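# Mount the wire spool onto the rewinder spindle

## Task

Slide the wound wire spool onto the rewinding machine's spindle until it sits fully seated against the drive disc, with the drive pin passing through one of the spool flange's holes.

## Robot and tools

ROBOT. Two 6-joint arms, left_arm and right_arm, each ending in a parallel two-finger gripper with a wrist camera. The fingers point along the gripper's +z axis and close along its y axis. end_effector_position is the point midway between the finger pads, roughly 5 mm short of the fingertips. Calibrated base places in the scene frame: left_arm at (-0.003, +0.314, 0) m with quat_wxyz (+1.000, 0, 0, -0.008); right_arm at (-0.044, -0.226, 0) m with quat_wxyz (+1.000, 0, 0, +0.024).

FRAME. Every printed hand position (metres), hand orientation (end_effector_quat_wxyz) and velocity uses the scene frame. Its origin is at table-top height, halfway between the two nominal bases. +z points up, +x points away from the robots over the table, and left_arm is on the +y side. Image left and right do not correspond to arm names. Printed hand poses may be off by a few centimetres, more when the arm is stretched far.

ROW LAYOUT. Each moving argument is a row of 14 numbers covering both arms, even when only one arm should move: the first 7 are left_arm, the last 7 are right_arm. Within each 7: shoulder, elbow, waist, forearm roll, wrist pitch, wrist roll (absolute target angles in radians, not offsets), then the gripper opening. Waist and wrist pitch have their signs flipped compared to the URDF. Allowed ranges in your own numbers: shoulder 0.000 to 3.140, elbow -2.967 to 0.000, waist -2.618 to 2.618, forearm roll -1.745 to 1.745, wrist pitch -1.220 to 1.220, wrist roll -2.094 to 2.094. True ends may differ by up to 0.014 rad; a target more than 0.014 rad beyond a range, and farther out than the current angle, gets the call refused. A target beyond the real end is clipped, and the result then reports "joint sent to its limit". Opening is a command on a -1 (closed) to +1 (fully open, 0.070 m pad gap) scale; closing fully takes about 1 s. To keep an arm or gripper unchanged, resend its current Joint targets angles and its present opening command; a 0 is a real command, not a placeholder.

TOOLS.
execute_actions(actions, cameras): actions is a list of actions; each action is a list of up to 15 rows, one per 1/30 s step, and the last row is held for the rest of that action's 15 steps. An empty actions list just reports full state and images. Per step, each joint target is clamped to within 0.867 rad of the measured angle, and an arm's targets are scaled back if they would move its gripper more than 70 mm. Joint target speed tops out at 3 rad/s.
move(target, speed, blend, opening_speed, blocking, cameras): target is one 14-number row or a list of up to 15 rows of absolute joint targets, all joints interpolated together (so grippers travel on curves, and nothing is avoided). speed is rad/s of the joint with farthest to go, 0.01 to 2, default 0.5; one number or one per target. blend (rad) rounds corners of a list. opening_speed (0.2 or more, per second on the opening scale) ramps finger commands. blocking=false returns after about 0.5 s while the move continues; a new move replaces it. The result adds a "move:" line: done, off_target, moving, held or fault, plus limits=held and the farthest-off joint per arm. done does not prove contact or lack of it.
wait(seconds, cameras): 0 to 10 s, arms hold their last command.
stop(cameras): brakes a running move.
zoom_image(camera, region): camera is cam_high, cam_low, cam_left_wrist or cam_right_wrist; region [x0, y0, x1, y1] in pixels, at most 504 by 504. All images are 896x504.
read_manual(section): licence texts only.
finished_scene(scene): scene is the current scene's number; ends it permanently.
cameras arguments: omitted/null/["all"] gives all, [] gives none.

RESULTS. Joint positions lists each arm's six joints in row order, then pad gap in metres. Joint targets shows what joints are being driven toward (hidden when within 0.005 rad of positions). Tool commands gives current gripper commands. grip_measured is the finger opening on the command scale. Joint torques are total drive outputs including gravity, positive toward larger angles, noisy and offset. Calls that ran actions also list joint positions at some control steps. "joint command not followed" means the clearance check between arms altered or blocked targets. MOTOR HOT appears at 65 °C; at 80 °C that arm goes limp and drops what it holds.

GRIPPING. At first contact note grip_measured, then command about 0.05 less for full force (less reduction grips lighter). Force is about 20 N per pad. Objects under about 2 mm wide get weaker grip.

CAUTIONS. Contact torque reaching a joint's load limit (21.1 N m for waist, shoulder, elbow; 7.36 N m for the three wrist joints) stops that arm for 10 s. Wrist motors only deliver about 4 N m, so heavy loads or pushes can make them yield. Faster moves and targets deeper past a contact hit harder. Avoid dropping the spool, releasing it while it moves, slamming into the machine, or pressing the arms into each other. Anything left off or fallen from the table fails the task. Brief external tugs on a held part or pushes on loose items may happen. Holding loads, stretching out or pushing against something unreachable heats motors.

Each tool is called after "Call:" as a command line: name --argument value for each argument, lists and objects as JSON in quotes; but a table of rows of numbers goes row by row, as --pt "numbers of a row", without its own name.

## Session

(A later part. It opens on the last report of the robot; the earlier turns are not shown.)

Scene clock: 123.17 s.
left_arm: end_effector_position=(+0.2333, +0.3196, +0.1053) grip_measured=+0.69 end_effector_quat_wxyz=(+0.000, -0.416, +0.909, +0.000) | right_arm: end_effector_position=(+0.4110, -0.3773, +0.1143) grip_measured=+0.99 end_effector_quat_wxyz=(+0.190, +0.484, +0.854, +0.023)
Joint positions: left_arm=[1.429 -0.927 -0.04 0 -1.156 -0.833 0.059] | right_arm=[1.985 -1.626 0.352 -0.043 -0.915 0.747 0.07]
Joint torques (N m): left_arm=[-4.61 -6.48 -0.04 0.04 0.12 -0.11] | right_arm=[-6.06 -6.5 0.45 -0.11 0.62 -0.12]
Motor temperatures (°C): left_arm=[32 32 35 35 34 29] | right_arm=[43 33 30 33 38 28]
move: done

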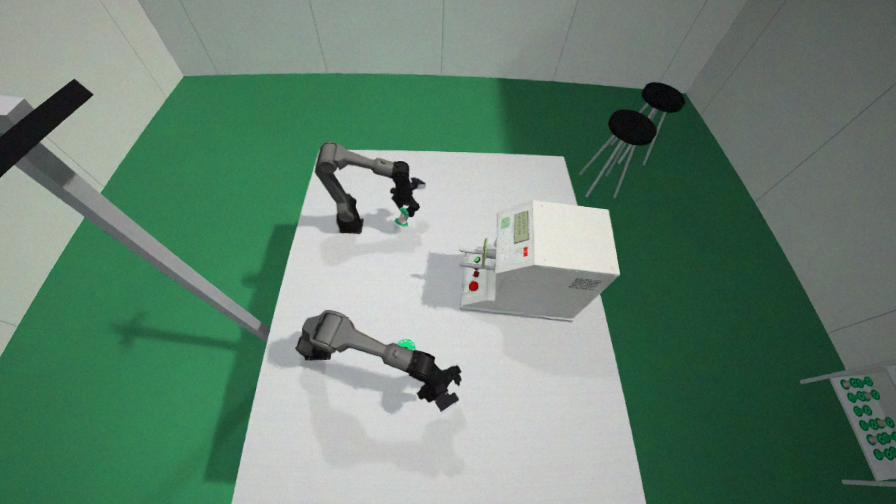

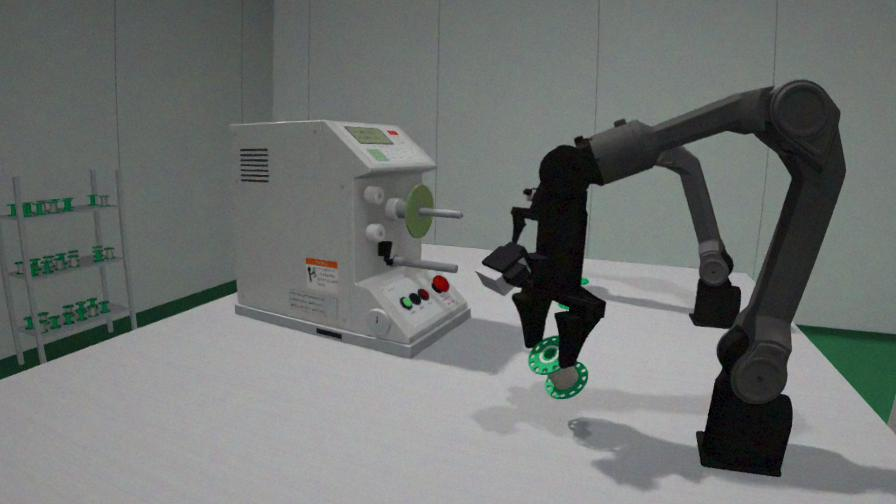

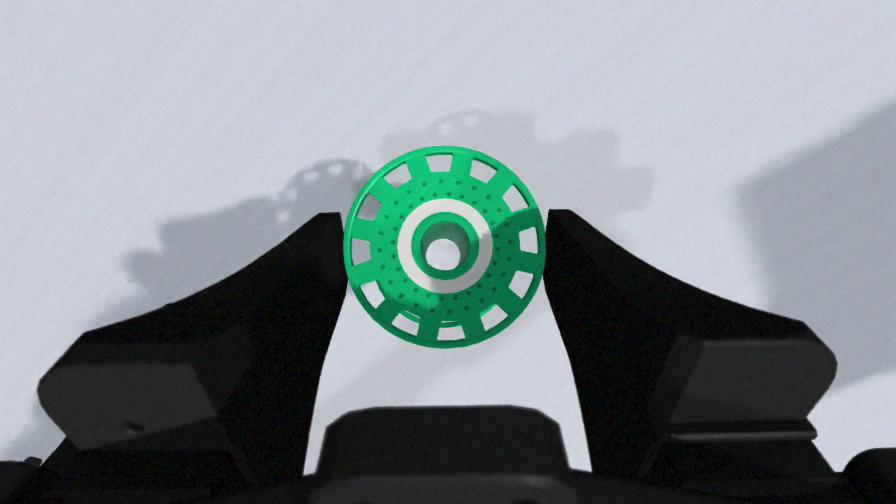

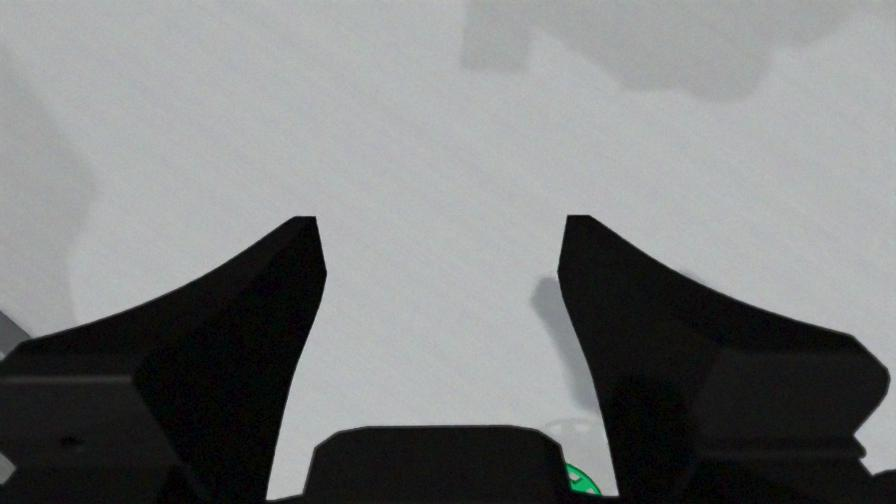

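Call:
move --target '[1.500, -0.803, -0.0405, 0, -0.961, -0.833, 0.66, 1.985, -1.626, 0.352, -0.043, -0.915, 0.747, 1]' --speed 0.2 --cameras '["cam_low", "cam_left_wrist"]'

Call:
zoom_image --camera "cam_low" --region '[480, 260, 680, 450]'

Scene clock: 127.50 s.
left_arm: end_effector_position=(+0.2346, +0.3200, +0.0613) grip_measured=+0.69 end_effector_quat_wxyz=(+0.003, -0.416, +0.910, +0.000) | right_arm: end_effector_position=(+0.4110, -0.3773, +0.1143) grip_measured=+0.99 end_effector_quat_wxyz=(+0.190, +0.484, +0.854, +0.023)
Joint positions: left_arm=[1.498 -0.806 -0.04 0.002 -0.961 -0.833 0.059] | right_arm=[1.985 -1.626 0.352 -0.043 -0.915 0.747 0.07]
Joint torques (N m): left_arm=[-1.06 -0.34 0.79 -0.92 0.29 -0.1] | right_arm=[-6.06 -6.53 0.47 -0.1 0.6 -0.12]
move: done
Images, in order: cam_low, cam_left_wrist.

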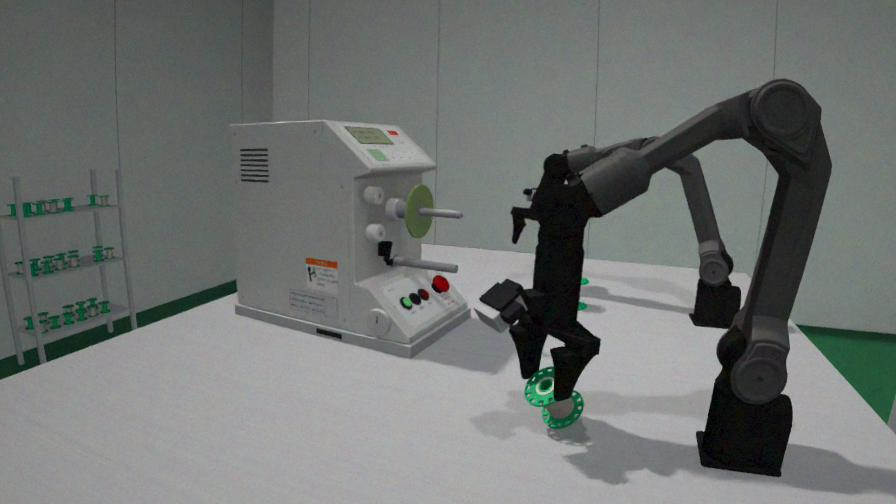

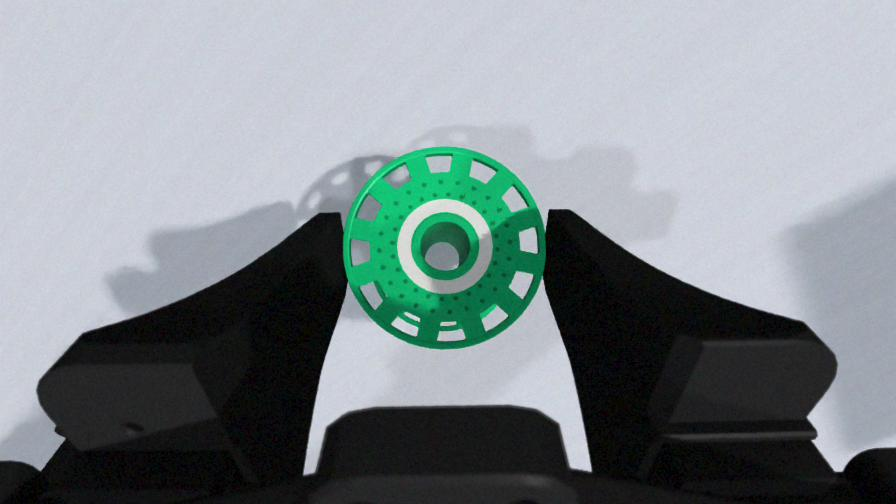

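Scaled by 2.520 from the camera's 896x504 image, which has a finer 1280x720 frame.

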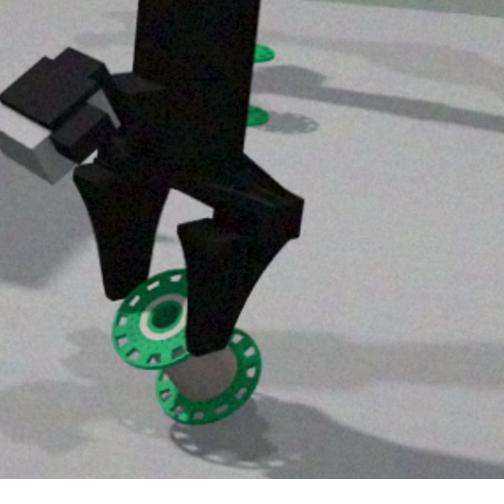

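Call:
move --target '[1.485, -0.823, -0.0405, 0, -0.996, -0.833, 0.66, 1.985, -1.626, 0.352, -0.043, -0.915, 0.747, 1]' --speed 0.2 --cameras '["cam_low", "cam_left_wrist"]'

Call:
zoom_image --camera "cam_low" --region '[480, 260, 680, 450]'

Scene clock: 129.83 s.
left_arm: end_effector_position=(+0.2331, +0.3197, +0.0676) grip_measured=+0.70 end_effector_quat_wxyz=(-0.001, -0.416, +0.909, +0.000) | right_arm: end_effector_position=(+0.4110, -0.3773, +0.1143) grip_measured=+0.99 end_effector_quat_wxyz=(+0.190, +0.484, +0.854, +0.023)
Joint positions: left_arm=[1.486 -0.822 -0.04 0 -0.996 -0.833 0.059] | right_arm=[1.985 -1.626 0.352 -0.043 -0.915 0.747 0.07]
Joint torques (N m): left_arm=[-5.58 -7.34 -0.27 -0.09 0.13 -0.05] | right_arm=[-6.12 -6.49 0.54 -0.09 0.59 -0.11]
move: done
Images, in order: cam_low, cam_left_wrist.

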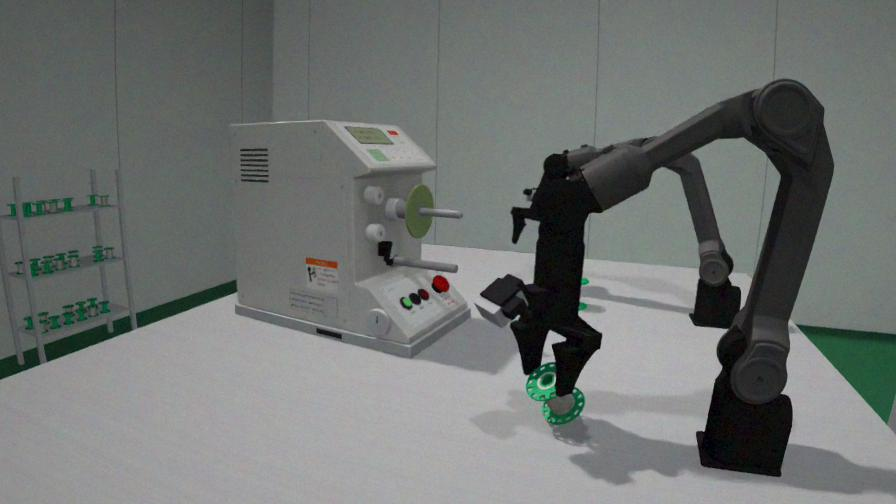

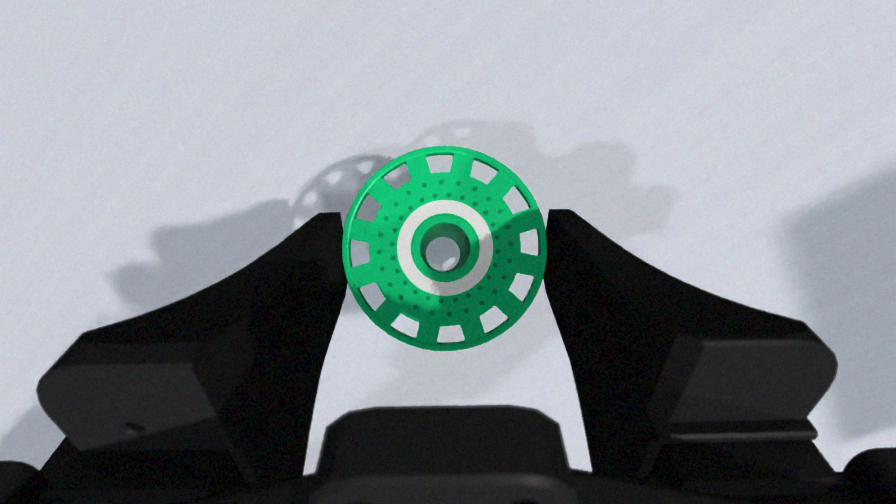

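Scaled by 2.520 from the camera's 896x504 image, which has a finer 1280x720 frame.

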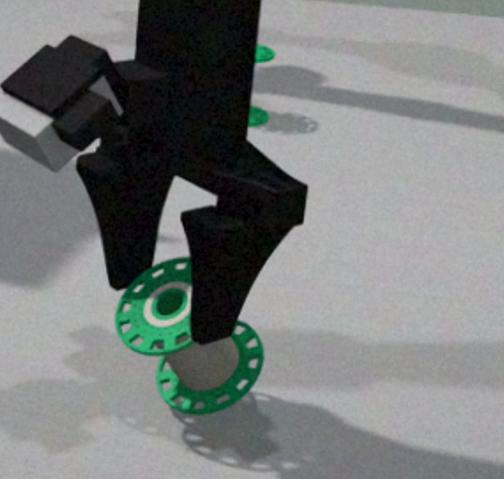

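Call:
move --target '[1.485, -0.823, -0.0405, 0, -0.996, -0.833, 0.68, 1.985, -1.626, 0.352, -0.043, -0.915, 0.747, 1]' --opening_speed 0.2 --cameras '["cam_left_wrist"]'

Scene clock: 131.07 s.
left_arm: end_effector_position=(+0.2331, +0.3197, +0.0678) grip_measured=+0.70 end_effector_quat_wxyz=(-0.001, -0.416, +0.909, +0.000) | right_arm: end_effector_position=(+0.4110, -0.3773, +0.1143) grip_measured=+0.99 end_effector_quat_wxyz=(+0.190, +0.484, +0.854, +0.023)
Joint positions: left_arm=[1.485 -0.822 -0.04 0 -0.996 -0.833 0.059] | right_arm=[1.985 -1.626 0.352 -0.043 -0.915 0.747 0.07]
Joint torques (N m): left_arm=[-5.6 -7.17 -0.2 -0.07 0.11 0.01] | right_arm=[-6.1 -6.49 0.56 -0.09 0.59 -0.11]
move: done
Images, in order: cam_left_wrist.

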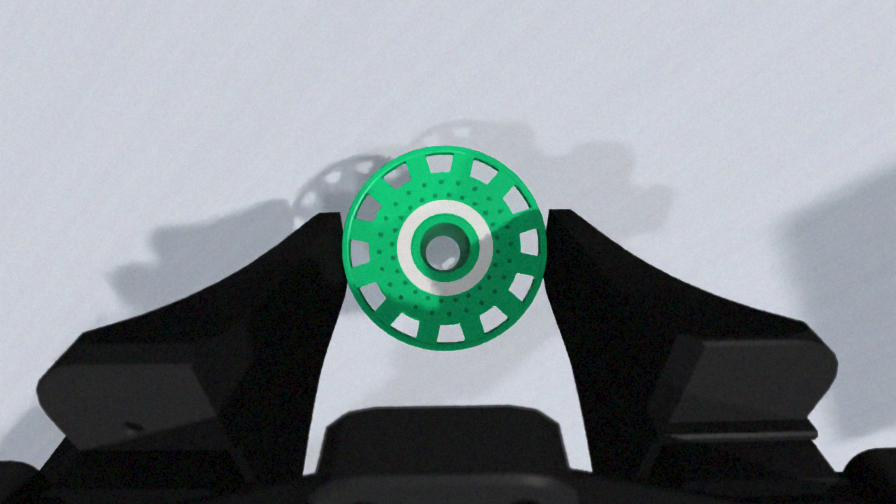

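Call:
move --pt "1.298 -0.593 0.498 0.751 -0.968 -1.8165 0.66 1.985 -1.626 0.352 -0.043 -0.915 0.747 1" --speed 0.4

Call:
zoom_image --camera "cam_low" --region '[480, 260, 680, 450]'

Scene clock: 140.50 s.
left_arm: end_effector_position=(+0.2353, +0.3224, +0.0963) grip_measured=+0.70 end_effector_quat_wxyz=(+0.274, -0.397, +0.867, +0.125) | right_arm: end_effector_position=(+0.4110, -0.3773, +0.1143) grip_measured=+0.99 end_effector_quat_wxyz=(+0.190, +0.484, +0.854, +0.023)
Joint positions: left_arm=[1.298 -0.593 0.499 0.751 -0.968 -1.817 0.059] | right_arm=[1.985 -1.626 0.352 -0.043 -0.915 0.747 0.07]
Joint torques (N m): left_arm=[-3.44 -5.51 0.19 0.61 -0.09 0.25] | right_arm=[-6.12 -6.45 0.64 -0.07 0.56 -0.09]
move: done

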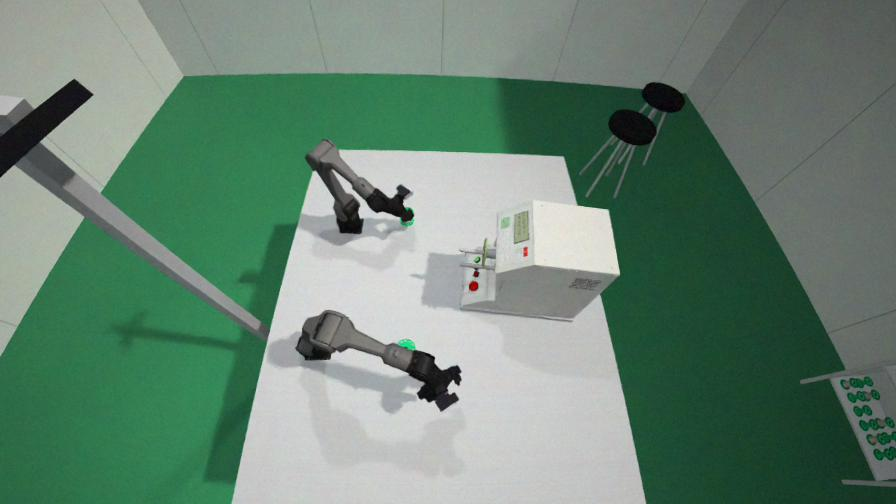

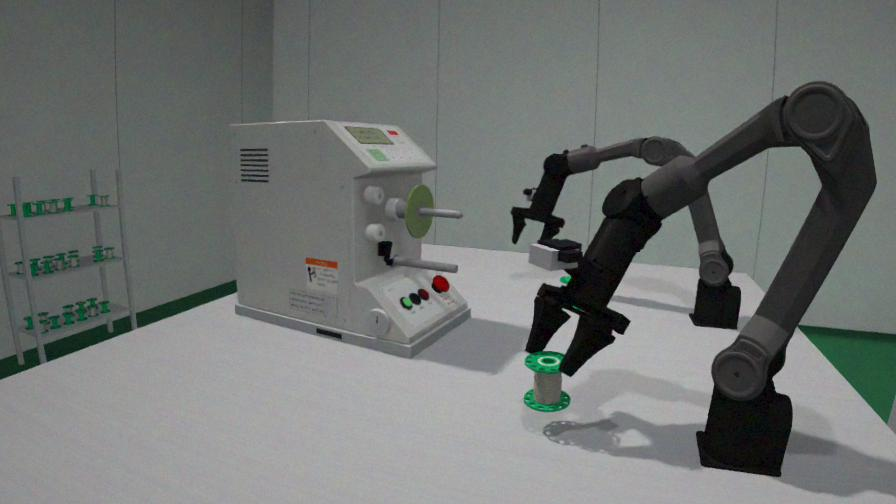

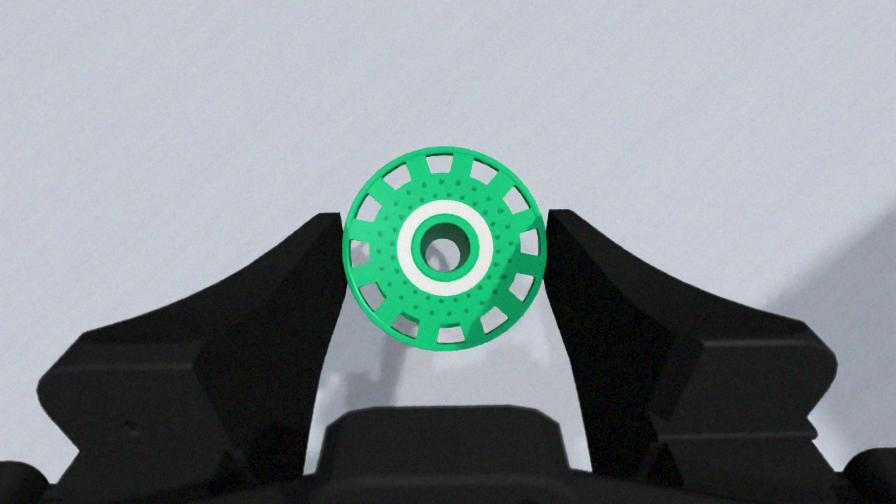

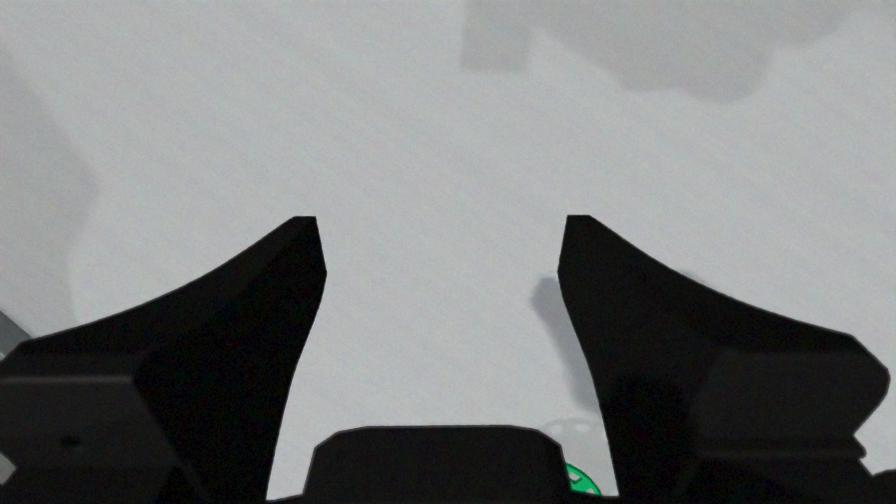

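Scaled by 2.520 from the camera's 896x504 image, which has a finer 1280x720 frame.

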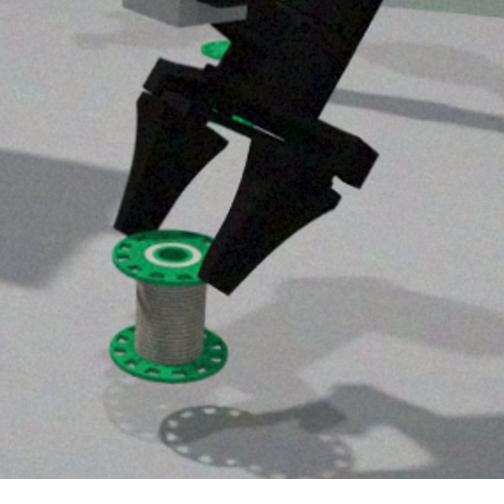

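Call:
move --target '[1.3767, -0.5162, 0.498, 0.8372, -0.8588, -1.957, 0.66, 1.985, -1.626, 0.352, -0.043, -0.915, 0.747, 1]' --speed 0.2 --cameras '["cam_low"]'

Call:
zoom_image --camera "cam_low" --region '[480, 260, 680, 450]'

Scene clock: 144.10 s.
left_arm: end_effector_position=(+0.2352, +0.3224, +0.0661) grip_measured=+0.70 end_effector_quat_wxyz=(+0.273, -0.397, +0.867, +0.125) | right_arm: end_effector_position=(+0.4110, -0.3773, +0.1143) grip_measured=+0.99 end_effector_quat_wxyz=(+0.190, +0.484, +0.854, +0.023)
Joint positions: left_arm=[1.378 -0.515 0.499 0.838 -0.858 -1.958 0.059] | right_arm=[1.985 -1.626 0.352 -0.043 -0.915 0.747 0.07]
Joint torques (N m): left_arm=[-3.31 -5.84 -0.16 0.52 -0.26 0.25] | right_arm=[-6.18 -6.46 0.67 -0.05 0.55 -0.09]
move: done
Images, in order: cam_low.

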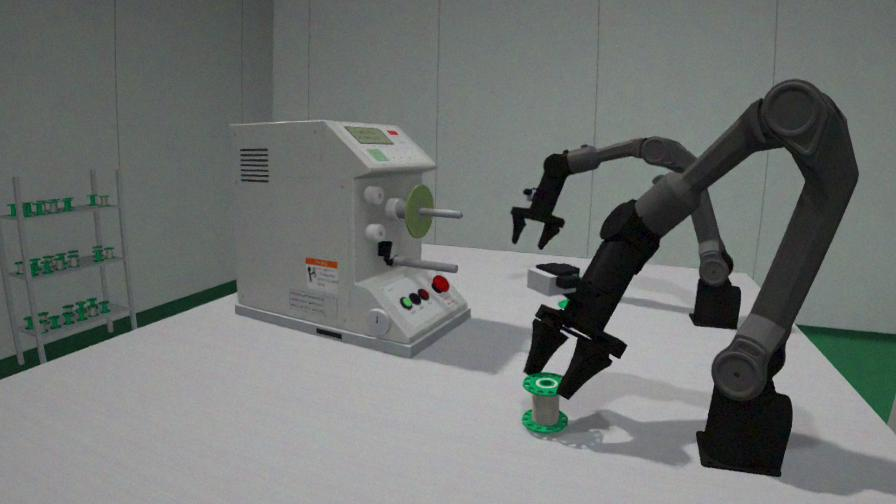

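Scaled by 2.520 from the camera's 896x504 image, which has a finer 1280x720 frame.

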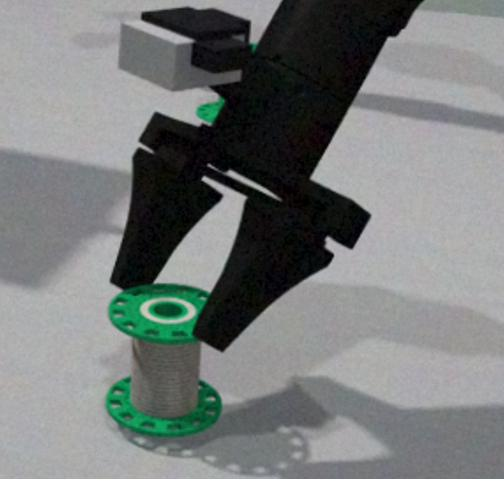

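Call:
move --target '[1.3927, -0.5047, 0.498, 0.8559, -0.8409, -1.9849, 0.66, 1.985, -1.626, 0.352, -0.043, -0.915, 0.747, 1]' --speed 0.1 --cameras '["cam_low"]'

Call:
zoom_image --camera "cam_low" --region '[500, 360, 600, 450]'

Scene clock: 145.97 s.
left_arm: end_effector_position=(+0.2356, +0.3224, +0.0618) grip_measured=+0.70 end_effector_quat_wxyz=(+0.274, -0.397, +0.867, +0.125) | right_arm: end_effector_position=(+0.4110, -0.3773, +0.1143) grip_measured=+0.99 end_effector_quat_wxyz=(+0.190, +0.484, +0.854, +0.023)
Joint positions: left_arm=[1.392 -0.505 0.499 0.856 -0.841 -1.985 0.059] | right_arm=[1.985 -1.626 0.352 -0.043 -0.915 0.747 0.07]
Joint torques (N m): left_arm=[-2.4 -4.45 -0.08 0.56 -0.21 0.06] | right_arm=[-6.2 -6.38 0.74 -0.05 0.55 -0.08]
move: done
Images, in order: cam_low.

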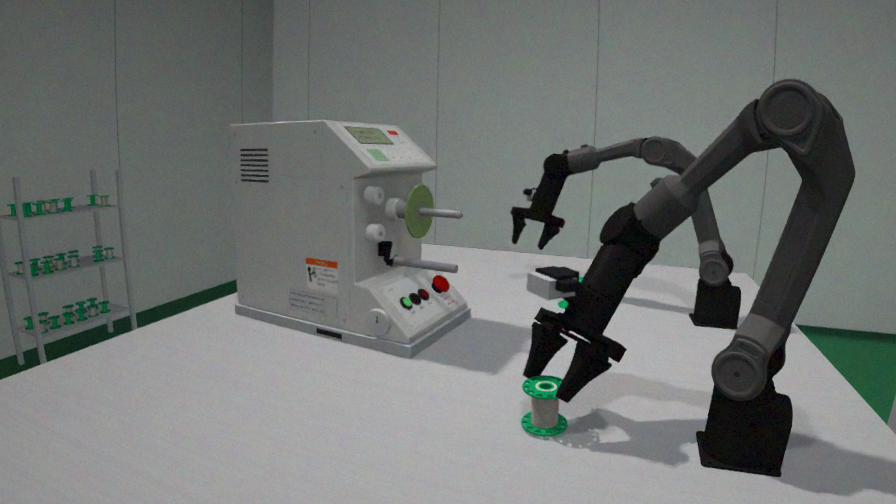

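Scaled by 5.040 from the camera's 896x504 image, which has a finer 1280x720 frame.

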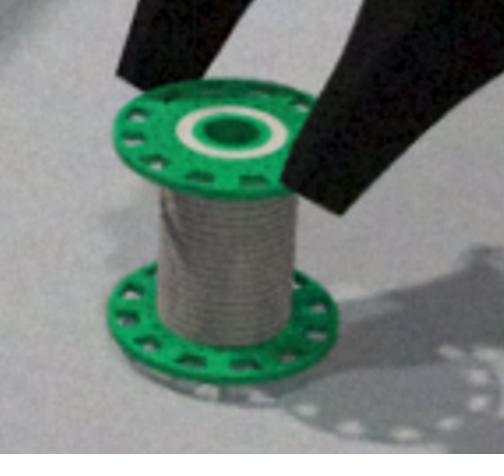

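Call:
move --target '[1.3975, -0.5012, 0.498, 0.8615, -0.8355, -1.9933, 0.66, 1.985, -1.626, 0.352, -0.043, -0.915, 0.747, 1]' --speed 0.05 --cameras '["cam_low"]'

Call:
zoom_image --camera "cam_low" --region '[500, 360, 600, 450]'

Scene clock: 147.57 s.
left_arm: end_effector_position=(+0.2354, +0.3223, +0.0600) grip_measured=+0.70 end_effector_quat_wxyz=(+0.274, -0.397, +0.867, +0.125) | right_arm: end_effector_position=(+0.4110, -0.3773, +0.1143) grip_measured=+0.99 end_effector_quat_wxyz=(+0.190, +0.484, +0.854, +0.023)
Joint positions: left_arm=[1.398 -0.502 0.499 0.861 -0.835 -1.993 0.059] | right_arm=[1.985 -1.626 0.352 -0.043 -0.915 0.747 0.07]
Joint torques (N m): left_arm=[-2.5 -4.36 0.02 0.62 -0.15 -0.09] | right_arm=[-6.26 -6.43 0.71 -0.04 0.53 -0.08]
move: done
Images, in order: cam_low.

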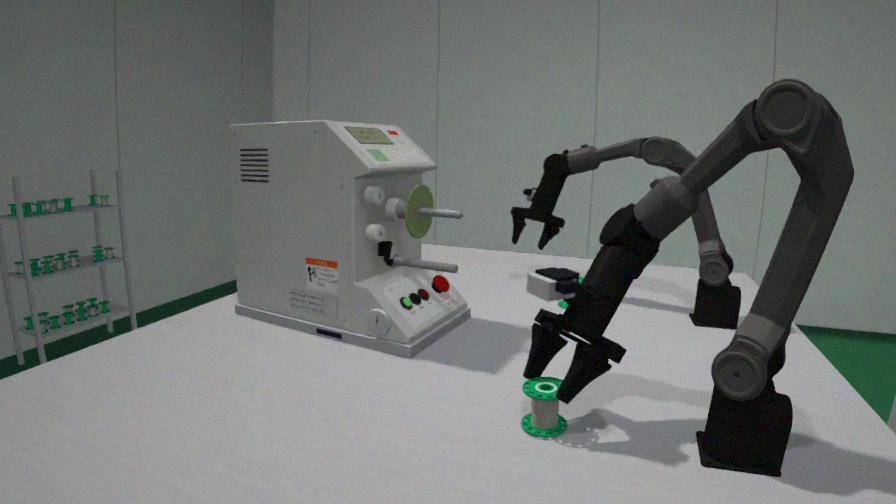

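Scaled by 5.040 from the camera's 896x504 image, which has a finer 1280x720 frame.

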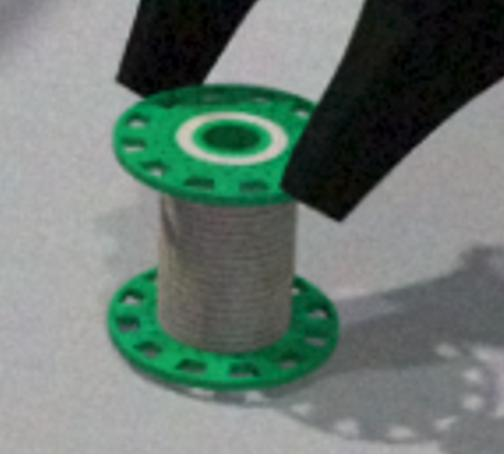

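Call:
move --target '[1.4039, -0.4967, 0.498, 0.869, -0.8284, -2.0045, 0.66, 1.985, -1.626, 0.352, -0.043, -0.915, 0.747, 1]' --speed 0.05 --cameras '["cam_low"]'

Call:
zoom_image --camera "cam_low" --region '[500, 360, 600, 450]'

Scene clock: 149.30 s.
left_arm: end_effector_position=(+0.2354, +0.3226, +0.0581) grip_measured=+0.70 end_effector_quat_wxyz=(+0.274, -0.397, +0.867, +0.125) | right_arm: end_effector_position=(+0.4110, -0.3773, +0.1143) grip_measured=+0.99 end_effector_quat_wxyz=(+0.190, +0.484, +0.854, +0.023)
Joint positions: left_arm=[1.404 -0.497 0.499 0.869 -0.829 -2.004 0.059] | right_arm=[1.985 -1.626 0.352 -0.043 -0.915 0.747 0.07]
Joint torques (N m): left_arm=[-2.5 -4.33 0.09 0.61 -0.18 -0.05] | right_arm=[-6.21 -6.4 0.76 -0.04 0.52 -0.07]
move: done
Images, in order: cam_low.

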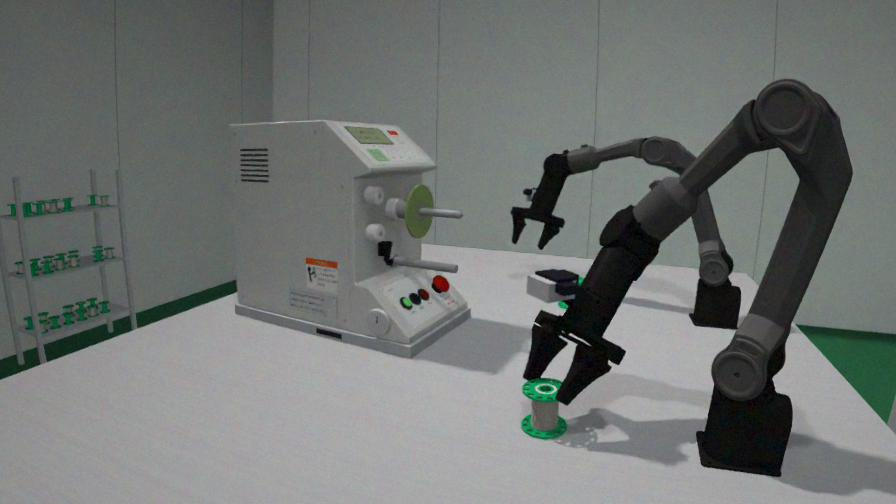

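Scaled by 5.040 from the camera's 896x504 image, which has a finer 1280x720 frame.

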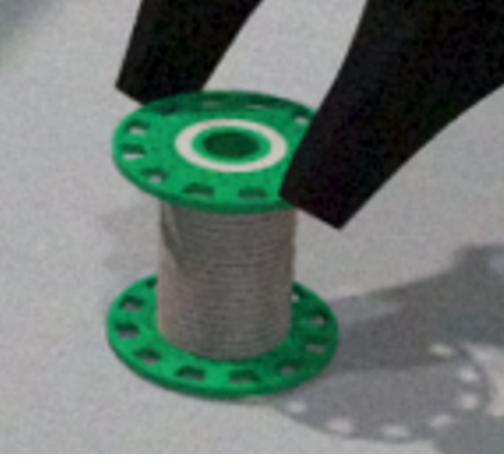

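Call:
move --pt "1.4080 -0.4937 0.498 0.8739 -0.8238 -2.0117 0.66 1.985 -1.626 0.352 -0.043 -0.915 0.747 1" --speed 0.05 --cameras '["cam_low"]'

Call:
zoom_image --camera "cam_low" --region '[500, 360, 600, 450]'

Scene clock: 151.37 s.
left_arm: end_effector_position=(+0.2354, +0.3225, +0.0568) grip_measured=+0.70 end_effector_quat_wxyz=(+0.274, -0.397, +0.867, +0.125) | right_arm: end_effector_position=(+0.4110, -0.3773, +0.1143) grip_measured=+0.99 end_effector_quat_wxyz=(+0.190, +0.484, +0.854, +0.023)
Joint positions: left_arm=[1.407 -0.494 0.499 0.874 -0.824 -2.012 0.059] | right_arm=[1.985 -1.626 0.352 -0.043 -0.915 0.747 0.07]
Joint torques (N m): left_arm=[-2.36 -4.1 0.17 0.57 -0.14 -0.1] | right_arm=[-6.23 -6.4 0.73 -0.04 0.52 -0.07]
move: done
Images, in order: cam_low.

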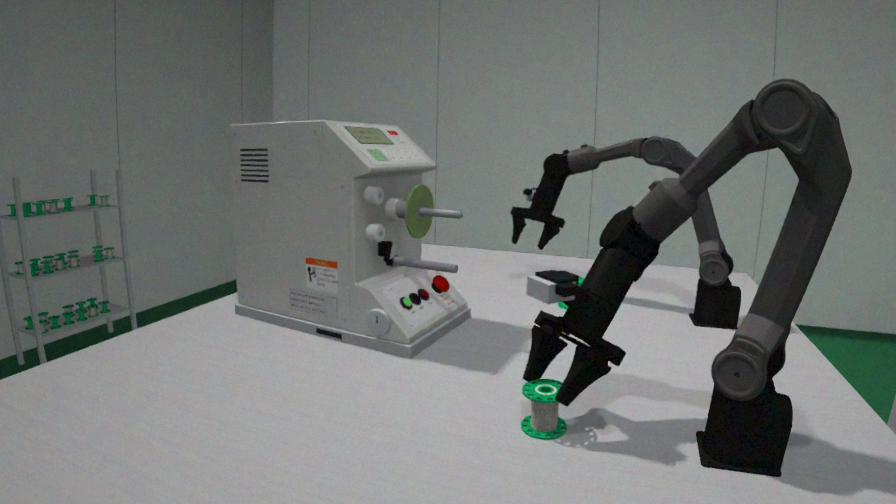

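Scaled by 5.040 from the camera's 896x504 image, which has a finer 1280x720 frame.

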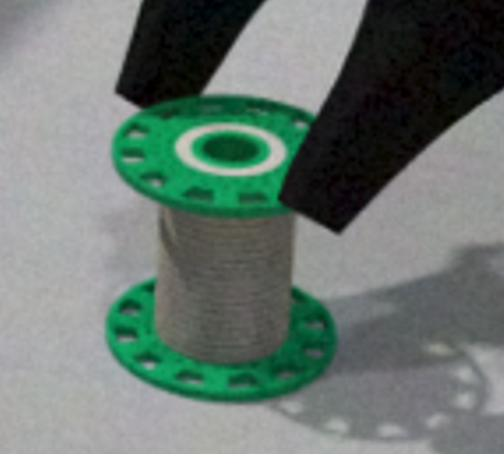

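Call:
move --pt "1.4080 -0.4937 0.498 0.8739 -0.8238 -2.0117 0.75 1.985 -1.626 0.352 -0.043 -0.915 0.747 1" --speed 0.05 --opening_speed 0.2 --cameras '["cam_low", "cam_left_wrist"]'

Call:
zoom_image --camera "cam_low" --region '[500, 360, 600, 450]'

Scene clock: 153.23 s.
left_arm: end_effector_position=(+0.2354, +0.3225, +0.0568) grip_measured=+0.75 end_effector_quat_wxyz=(+0.274, -0.397, +0.867, +0.125) | right_arm: end_effector_position=(+0.4110, -0.3773, +0.1143) grip_measured=+0.99 end_effector_quat_wxyz=(+0.190, +0.484, +0.854, +0.023)
Joint positions: left_arm=[1.407 -0.494 0.499 0.874 -0.824 -2.012 0.061] | right_arm=[1.985 -1.626 0.352 -0.043 -0.915 0.747 0.07]
Joint torques (N m): left_arm=[-2.24 -3.98 0.22 0.46 -0.15 0.06] | right_arm=[-6.29 -6.44 0.81 -0.03 0.5 -0.07]
move: done
Images, in order: cam_low, cam_left_wrist.

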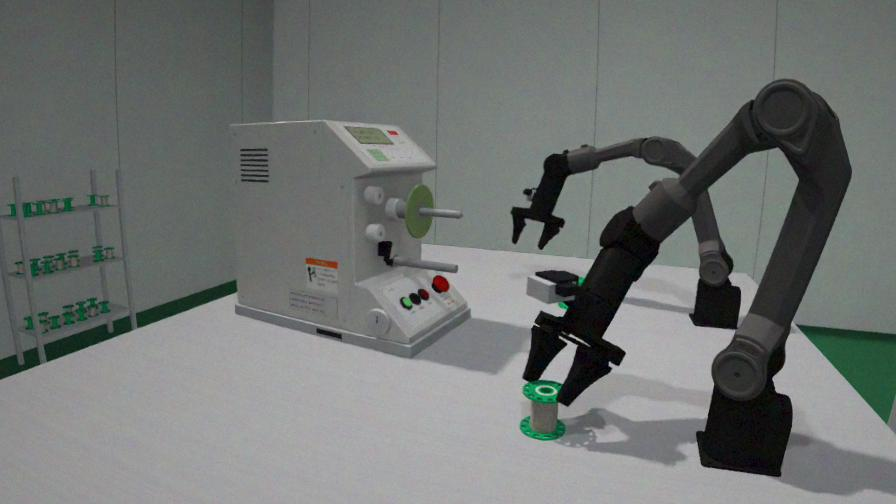

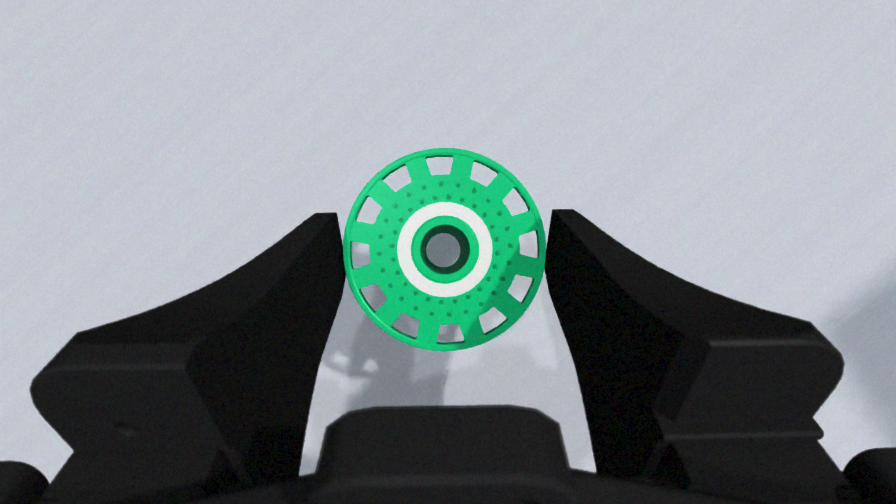

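Scaled by 5.040 from the camera's 896x504 image, which has a finer 1280x720 frame.

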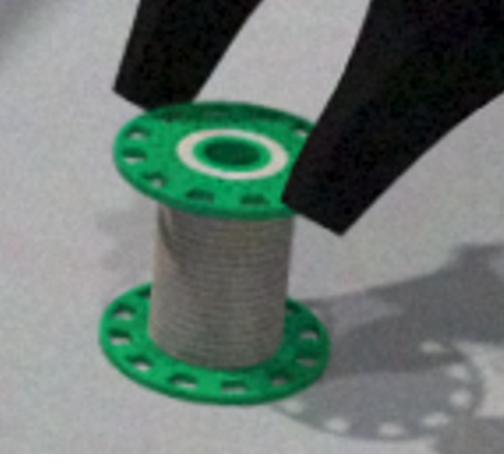

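Call:
move --pt "1.4080 -0.4937 0.498 0.8739 -0.8238 -2.0117 1.0 1.985 -1.626 0.352 -0.043 -0.915 0.747 1" --pt "1.2814 -0.5862 0.660 0.7152 -1.0643 -1.9252 1.0 1.985 -1.626 0.352 -0.043 -0.915 0.747 1" --speed 0.2 --opening_speed 0.4

Call:
zoom_image --camera "cam_low" --region '[500, 360, 600, 450]'

Scene clock: 159.93 s.
left_arm: end_effector_position=(+0.2164, +0.3006, +0.0980) grip_measured=+0.99 end_effector_quat_wxyz=(+0.274, -0.397, +0.867, +0.125) | right_arm: end_effector_position=(+0.4110, -0.3773, +0.1143) grip_measured=+0.99 end_effector_quat_wxyz=(+0.190, +0.484, +0.854, +0.023)
Joint positions: left_arm=[1.281 -0.587 0.661 0.714 -1.065 -1.925 0.07] | right_arm=[1.985 -1.626 0.352 -0.043 -0.915 0.747 0.07]
Joint torques (N m): left_arm=[-2.28 -5.52 0.36 0.55 -0.04 0] | right_arm=[-6.28 -6.4 0.85 -0.01 0.49 -0.06]
move: done

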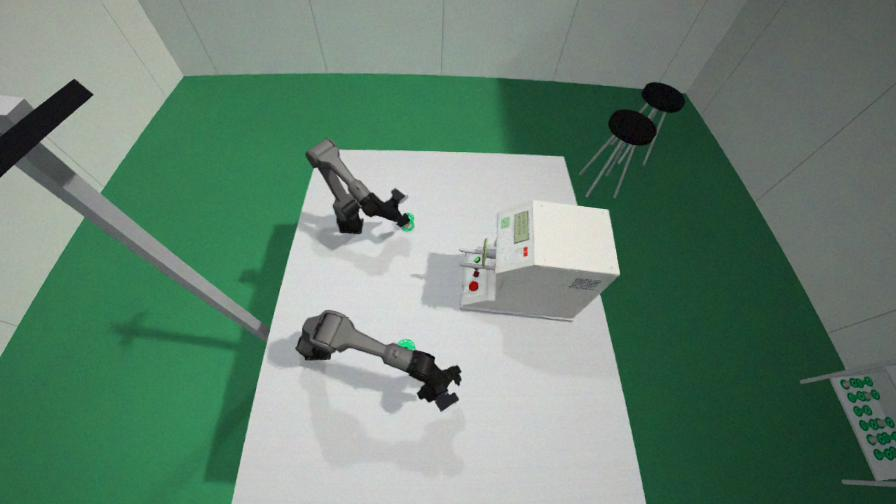

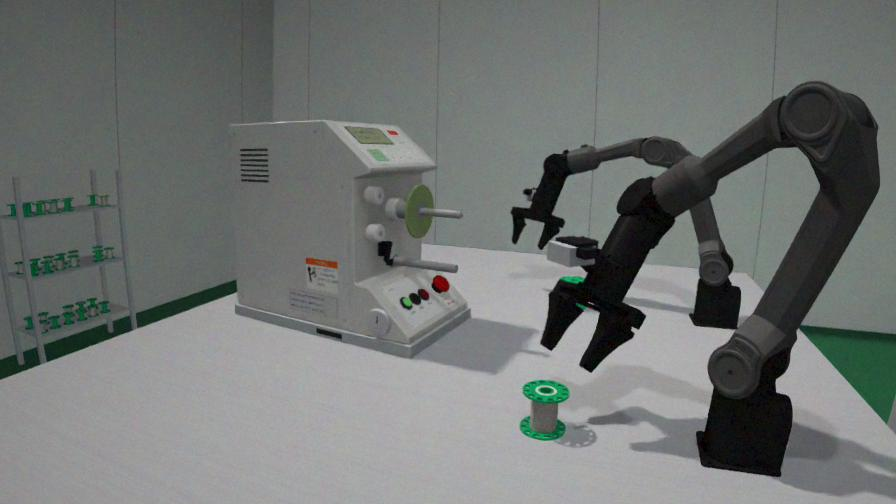

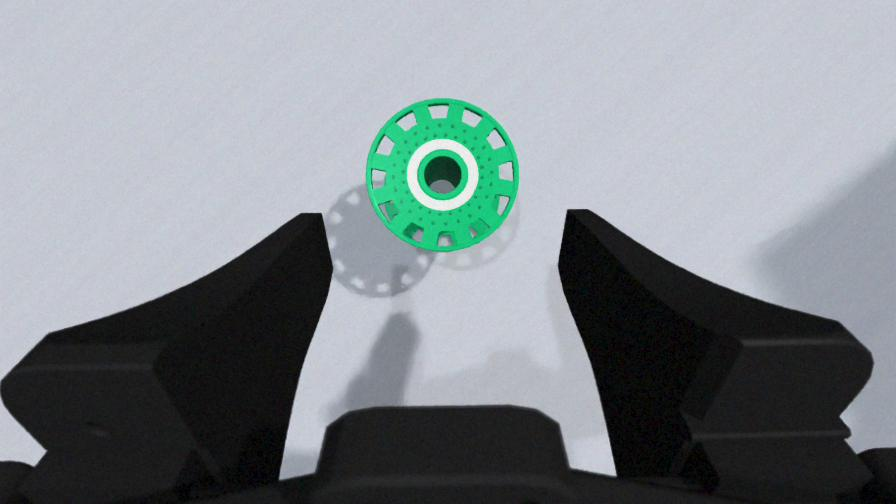

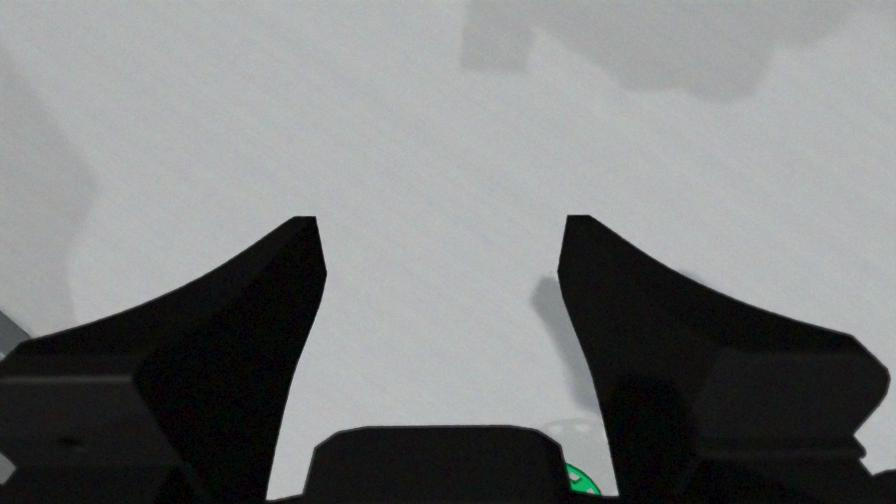

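Scaled by 5.040 from the camera's 896x504 image, which has a finer 1280x720 frame.

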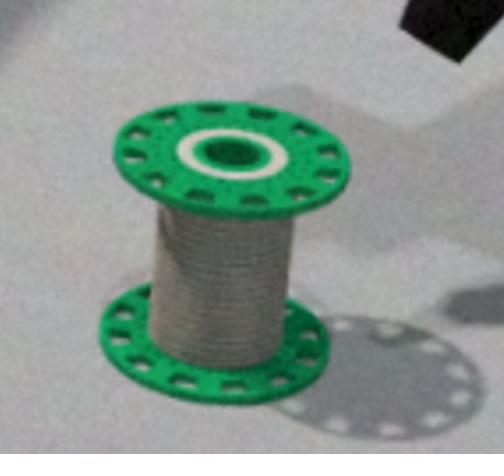

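Call:
move --pt "1.4328 -0.9298 -0.0476 0 -1.155 -0.826 1.0 1.985 -1.626 0.352 -0.043 -0.915 0.747 1" --speed 0.6 --cameras '["cam_left_wrist"]'

Call:
zoom_image --camera "cam_left_wrist" --region '[300, 170, 600, 370]'

Scene clock: 167.57 s.
left_arm: end_effector_position=(+0.2346, +0.3215, +0.1053) grip_measured=+0.99 end_effector_quat_wxyz=(+0.001, -0.416, +0.909, -0.001) | right_arm: end_effector_position=(+0.4110, -0.3773, +0.1143) grip_measured=+0.99 end_effector_quat_wxyz=(+0.190, +0.484, +0.854, +0.023)
Joint positions: left_arm=[1.432 -0.93 -0.049 -0.001 -1.155 -0.825 0.07] | right_arm=[1.985 -1.626 0.352 -0.043 -0.915 0.747 0.07]
Joint torques (N m): left_arm=[-3.3 -5.77 1.09 0.08 0 -0.14] | right_arm=[-6.32 -6.41 0.91 0 0.47 -0.04]
move: done
Images, in order: cam_left_wrist.

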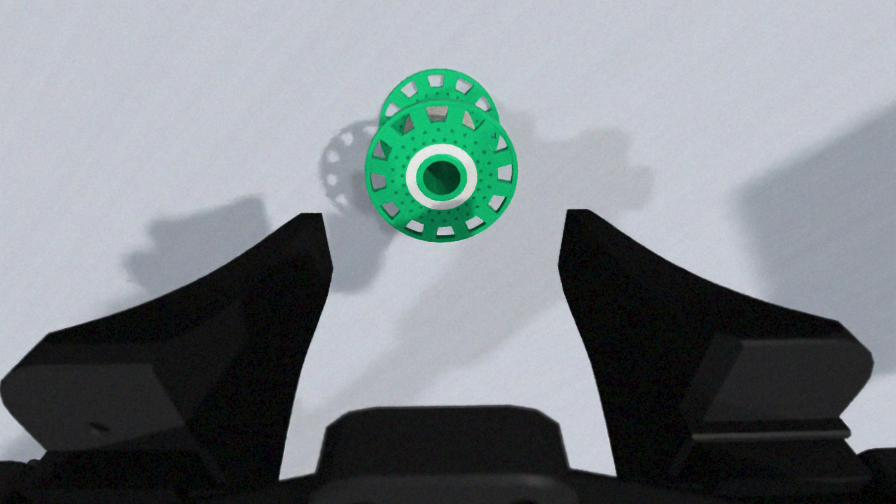

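Scaled by 1.680 from the camera's 896x504 image, which has a finer 1280x720 frame.

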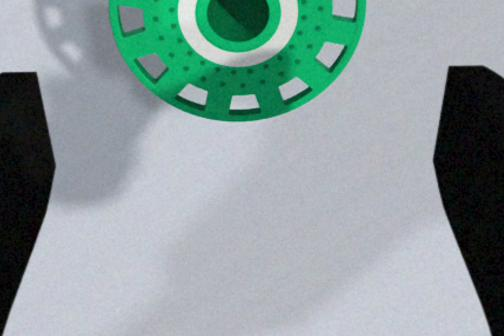

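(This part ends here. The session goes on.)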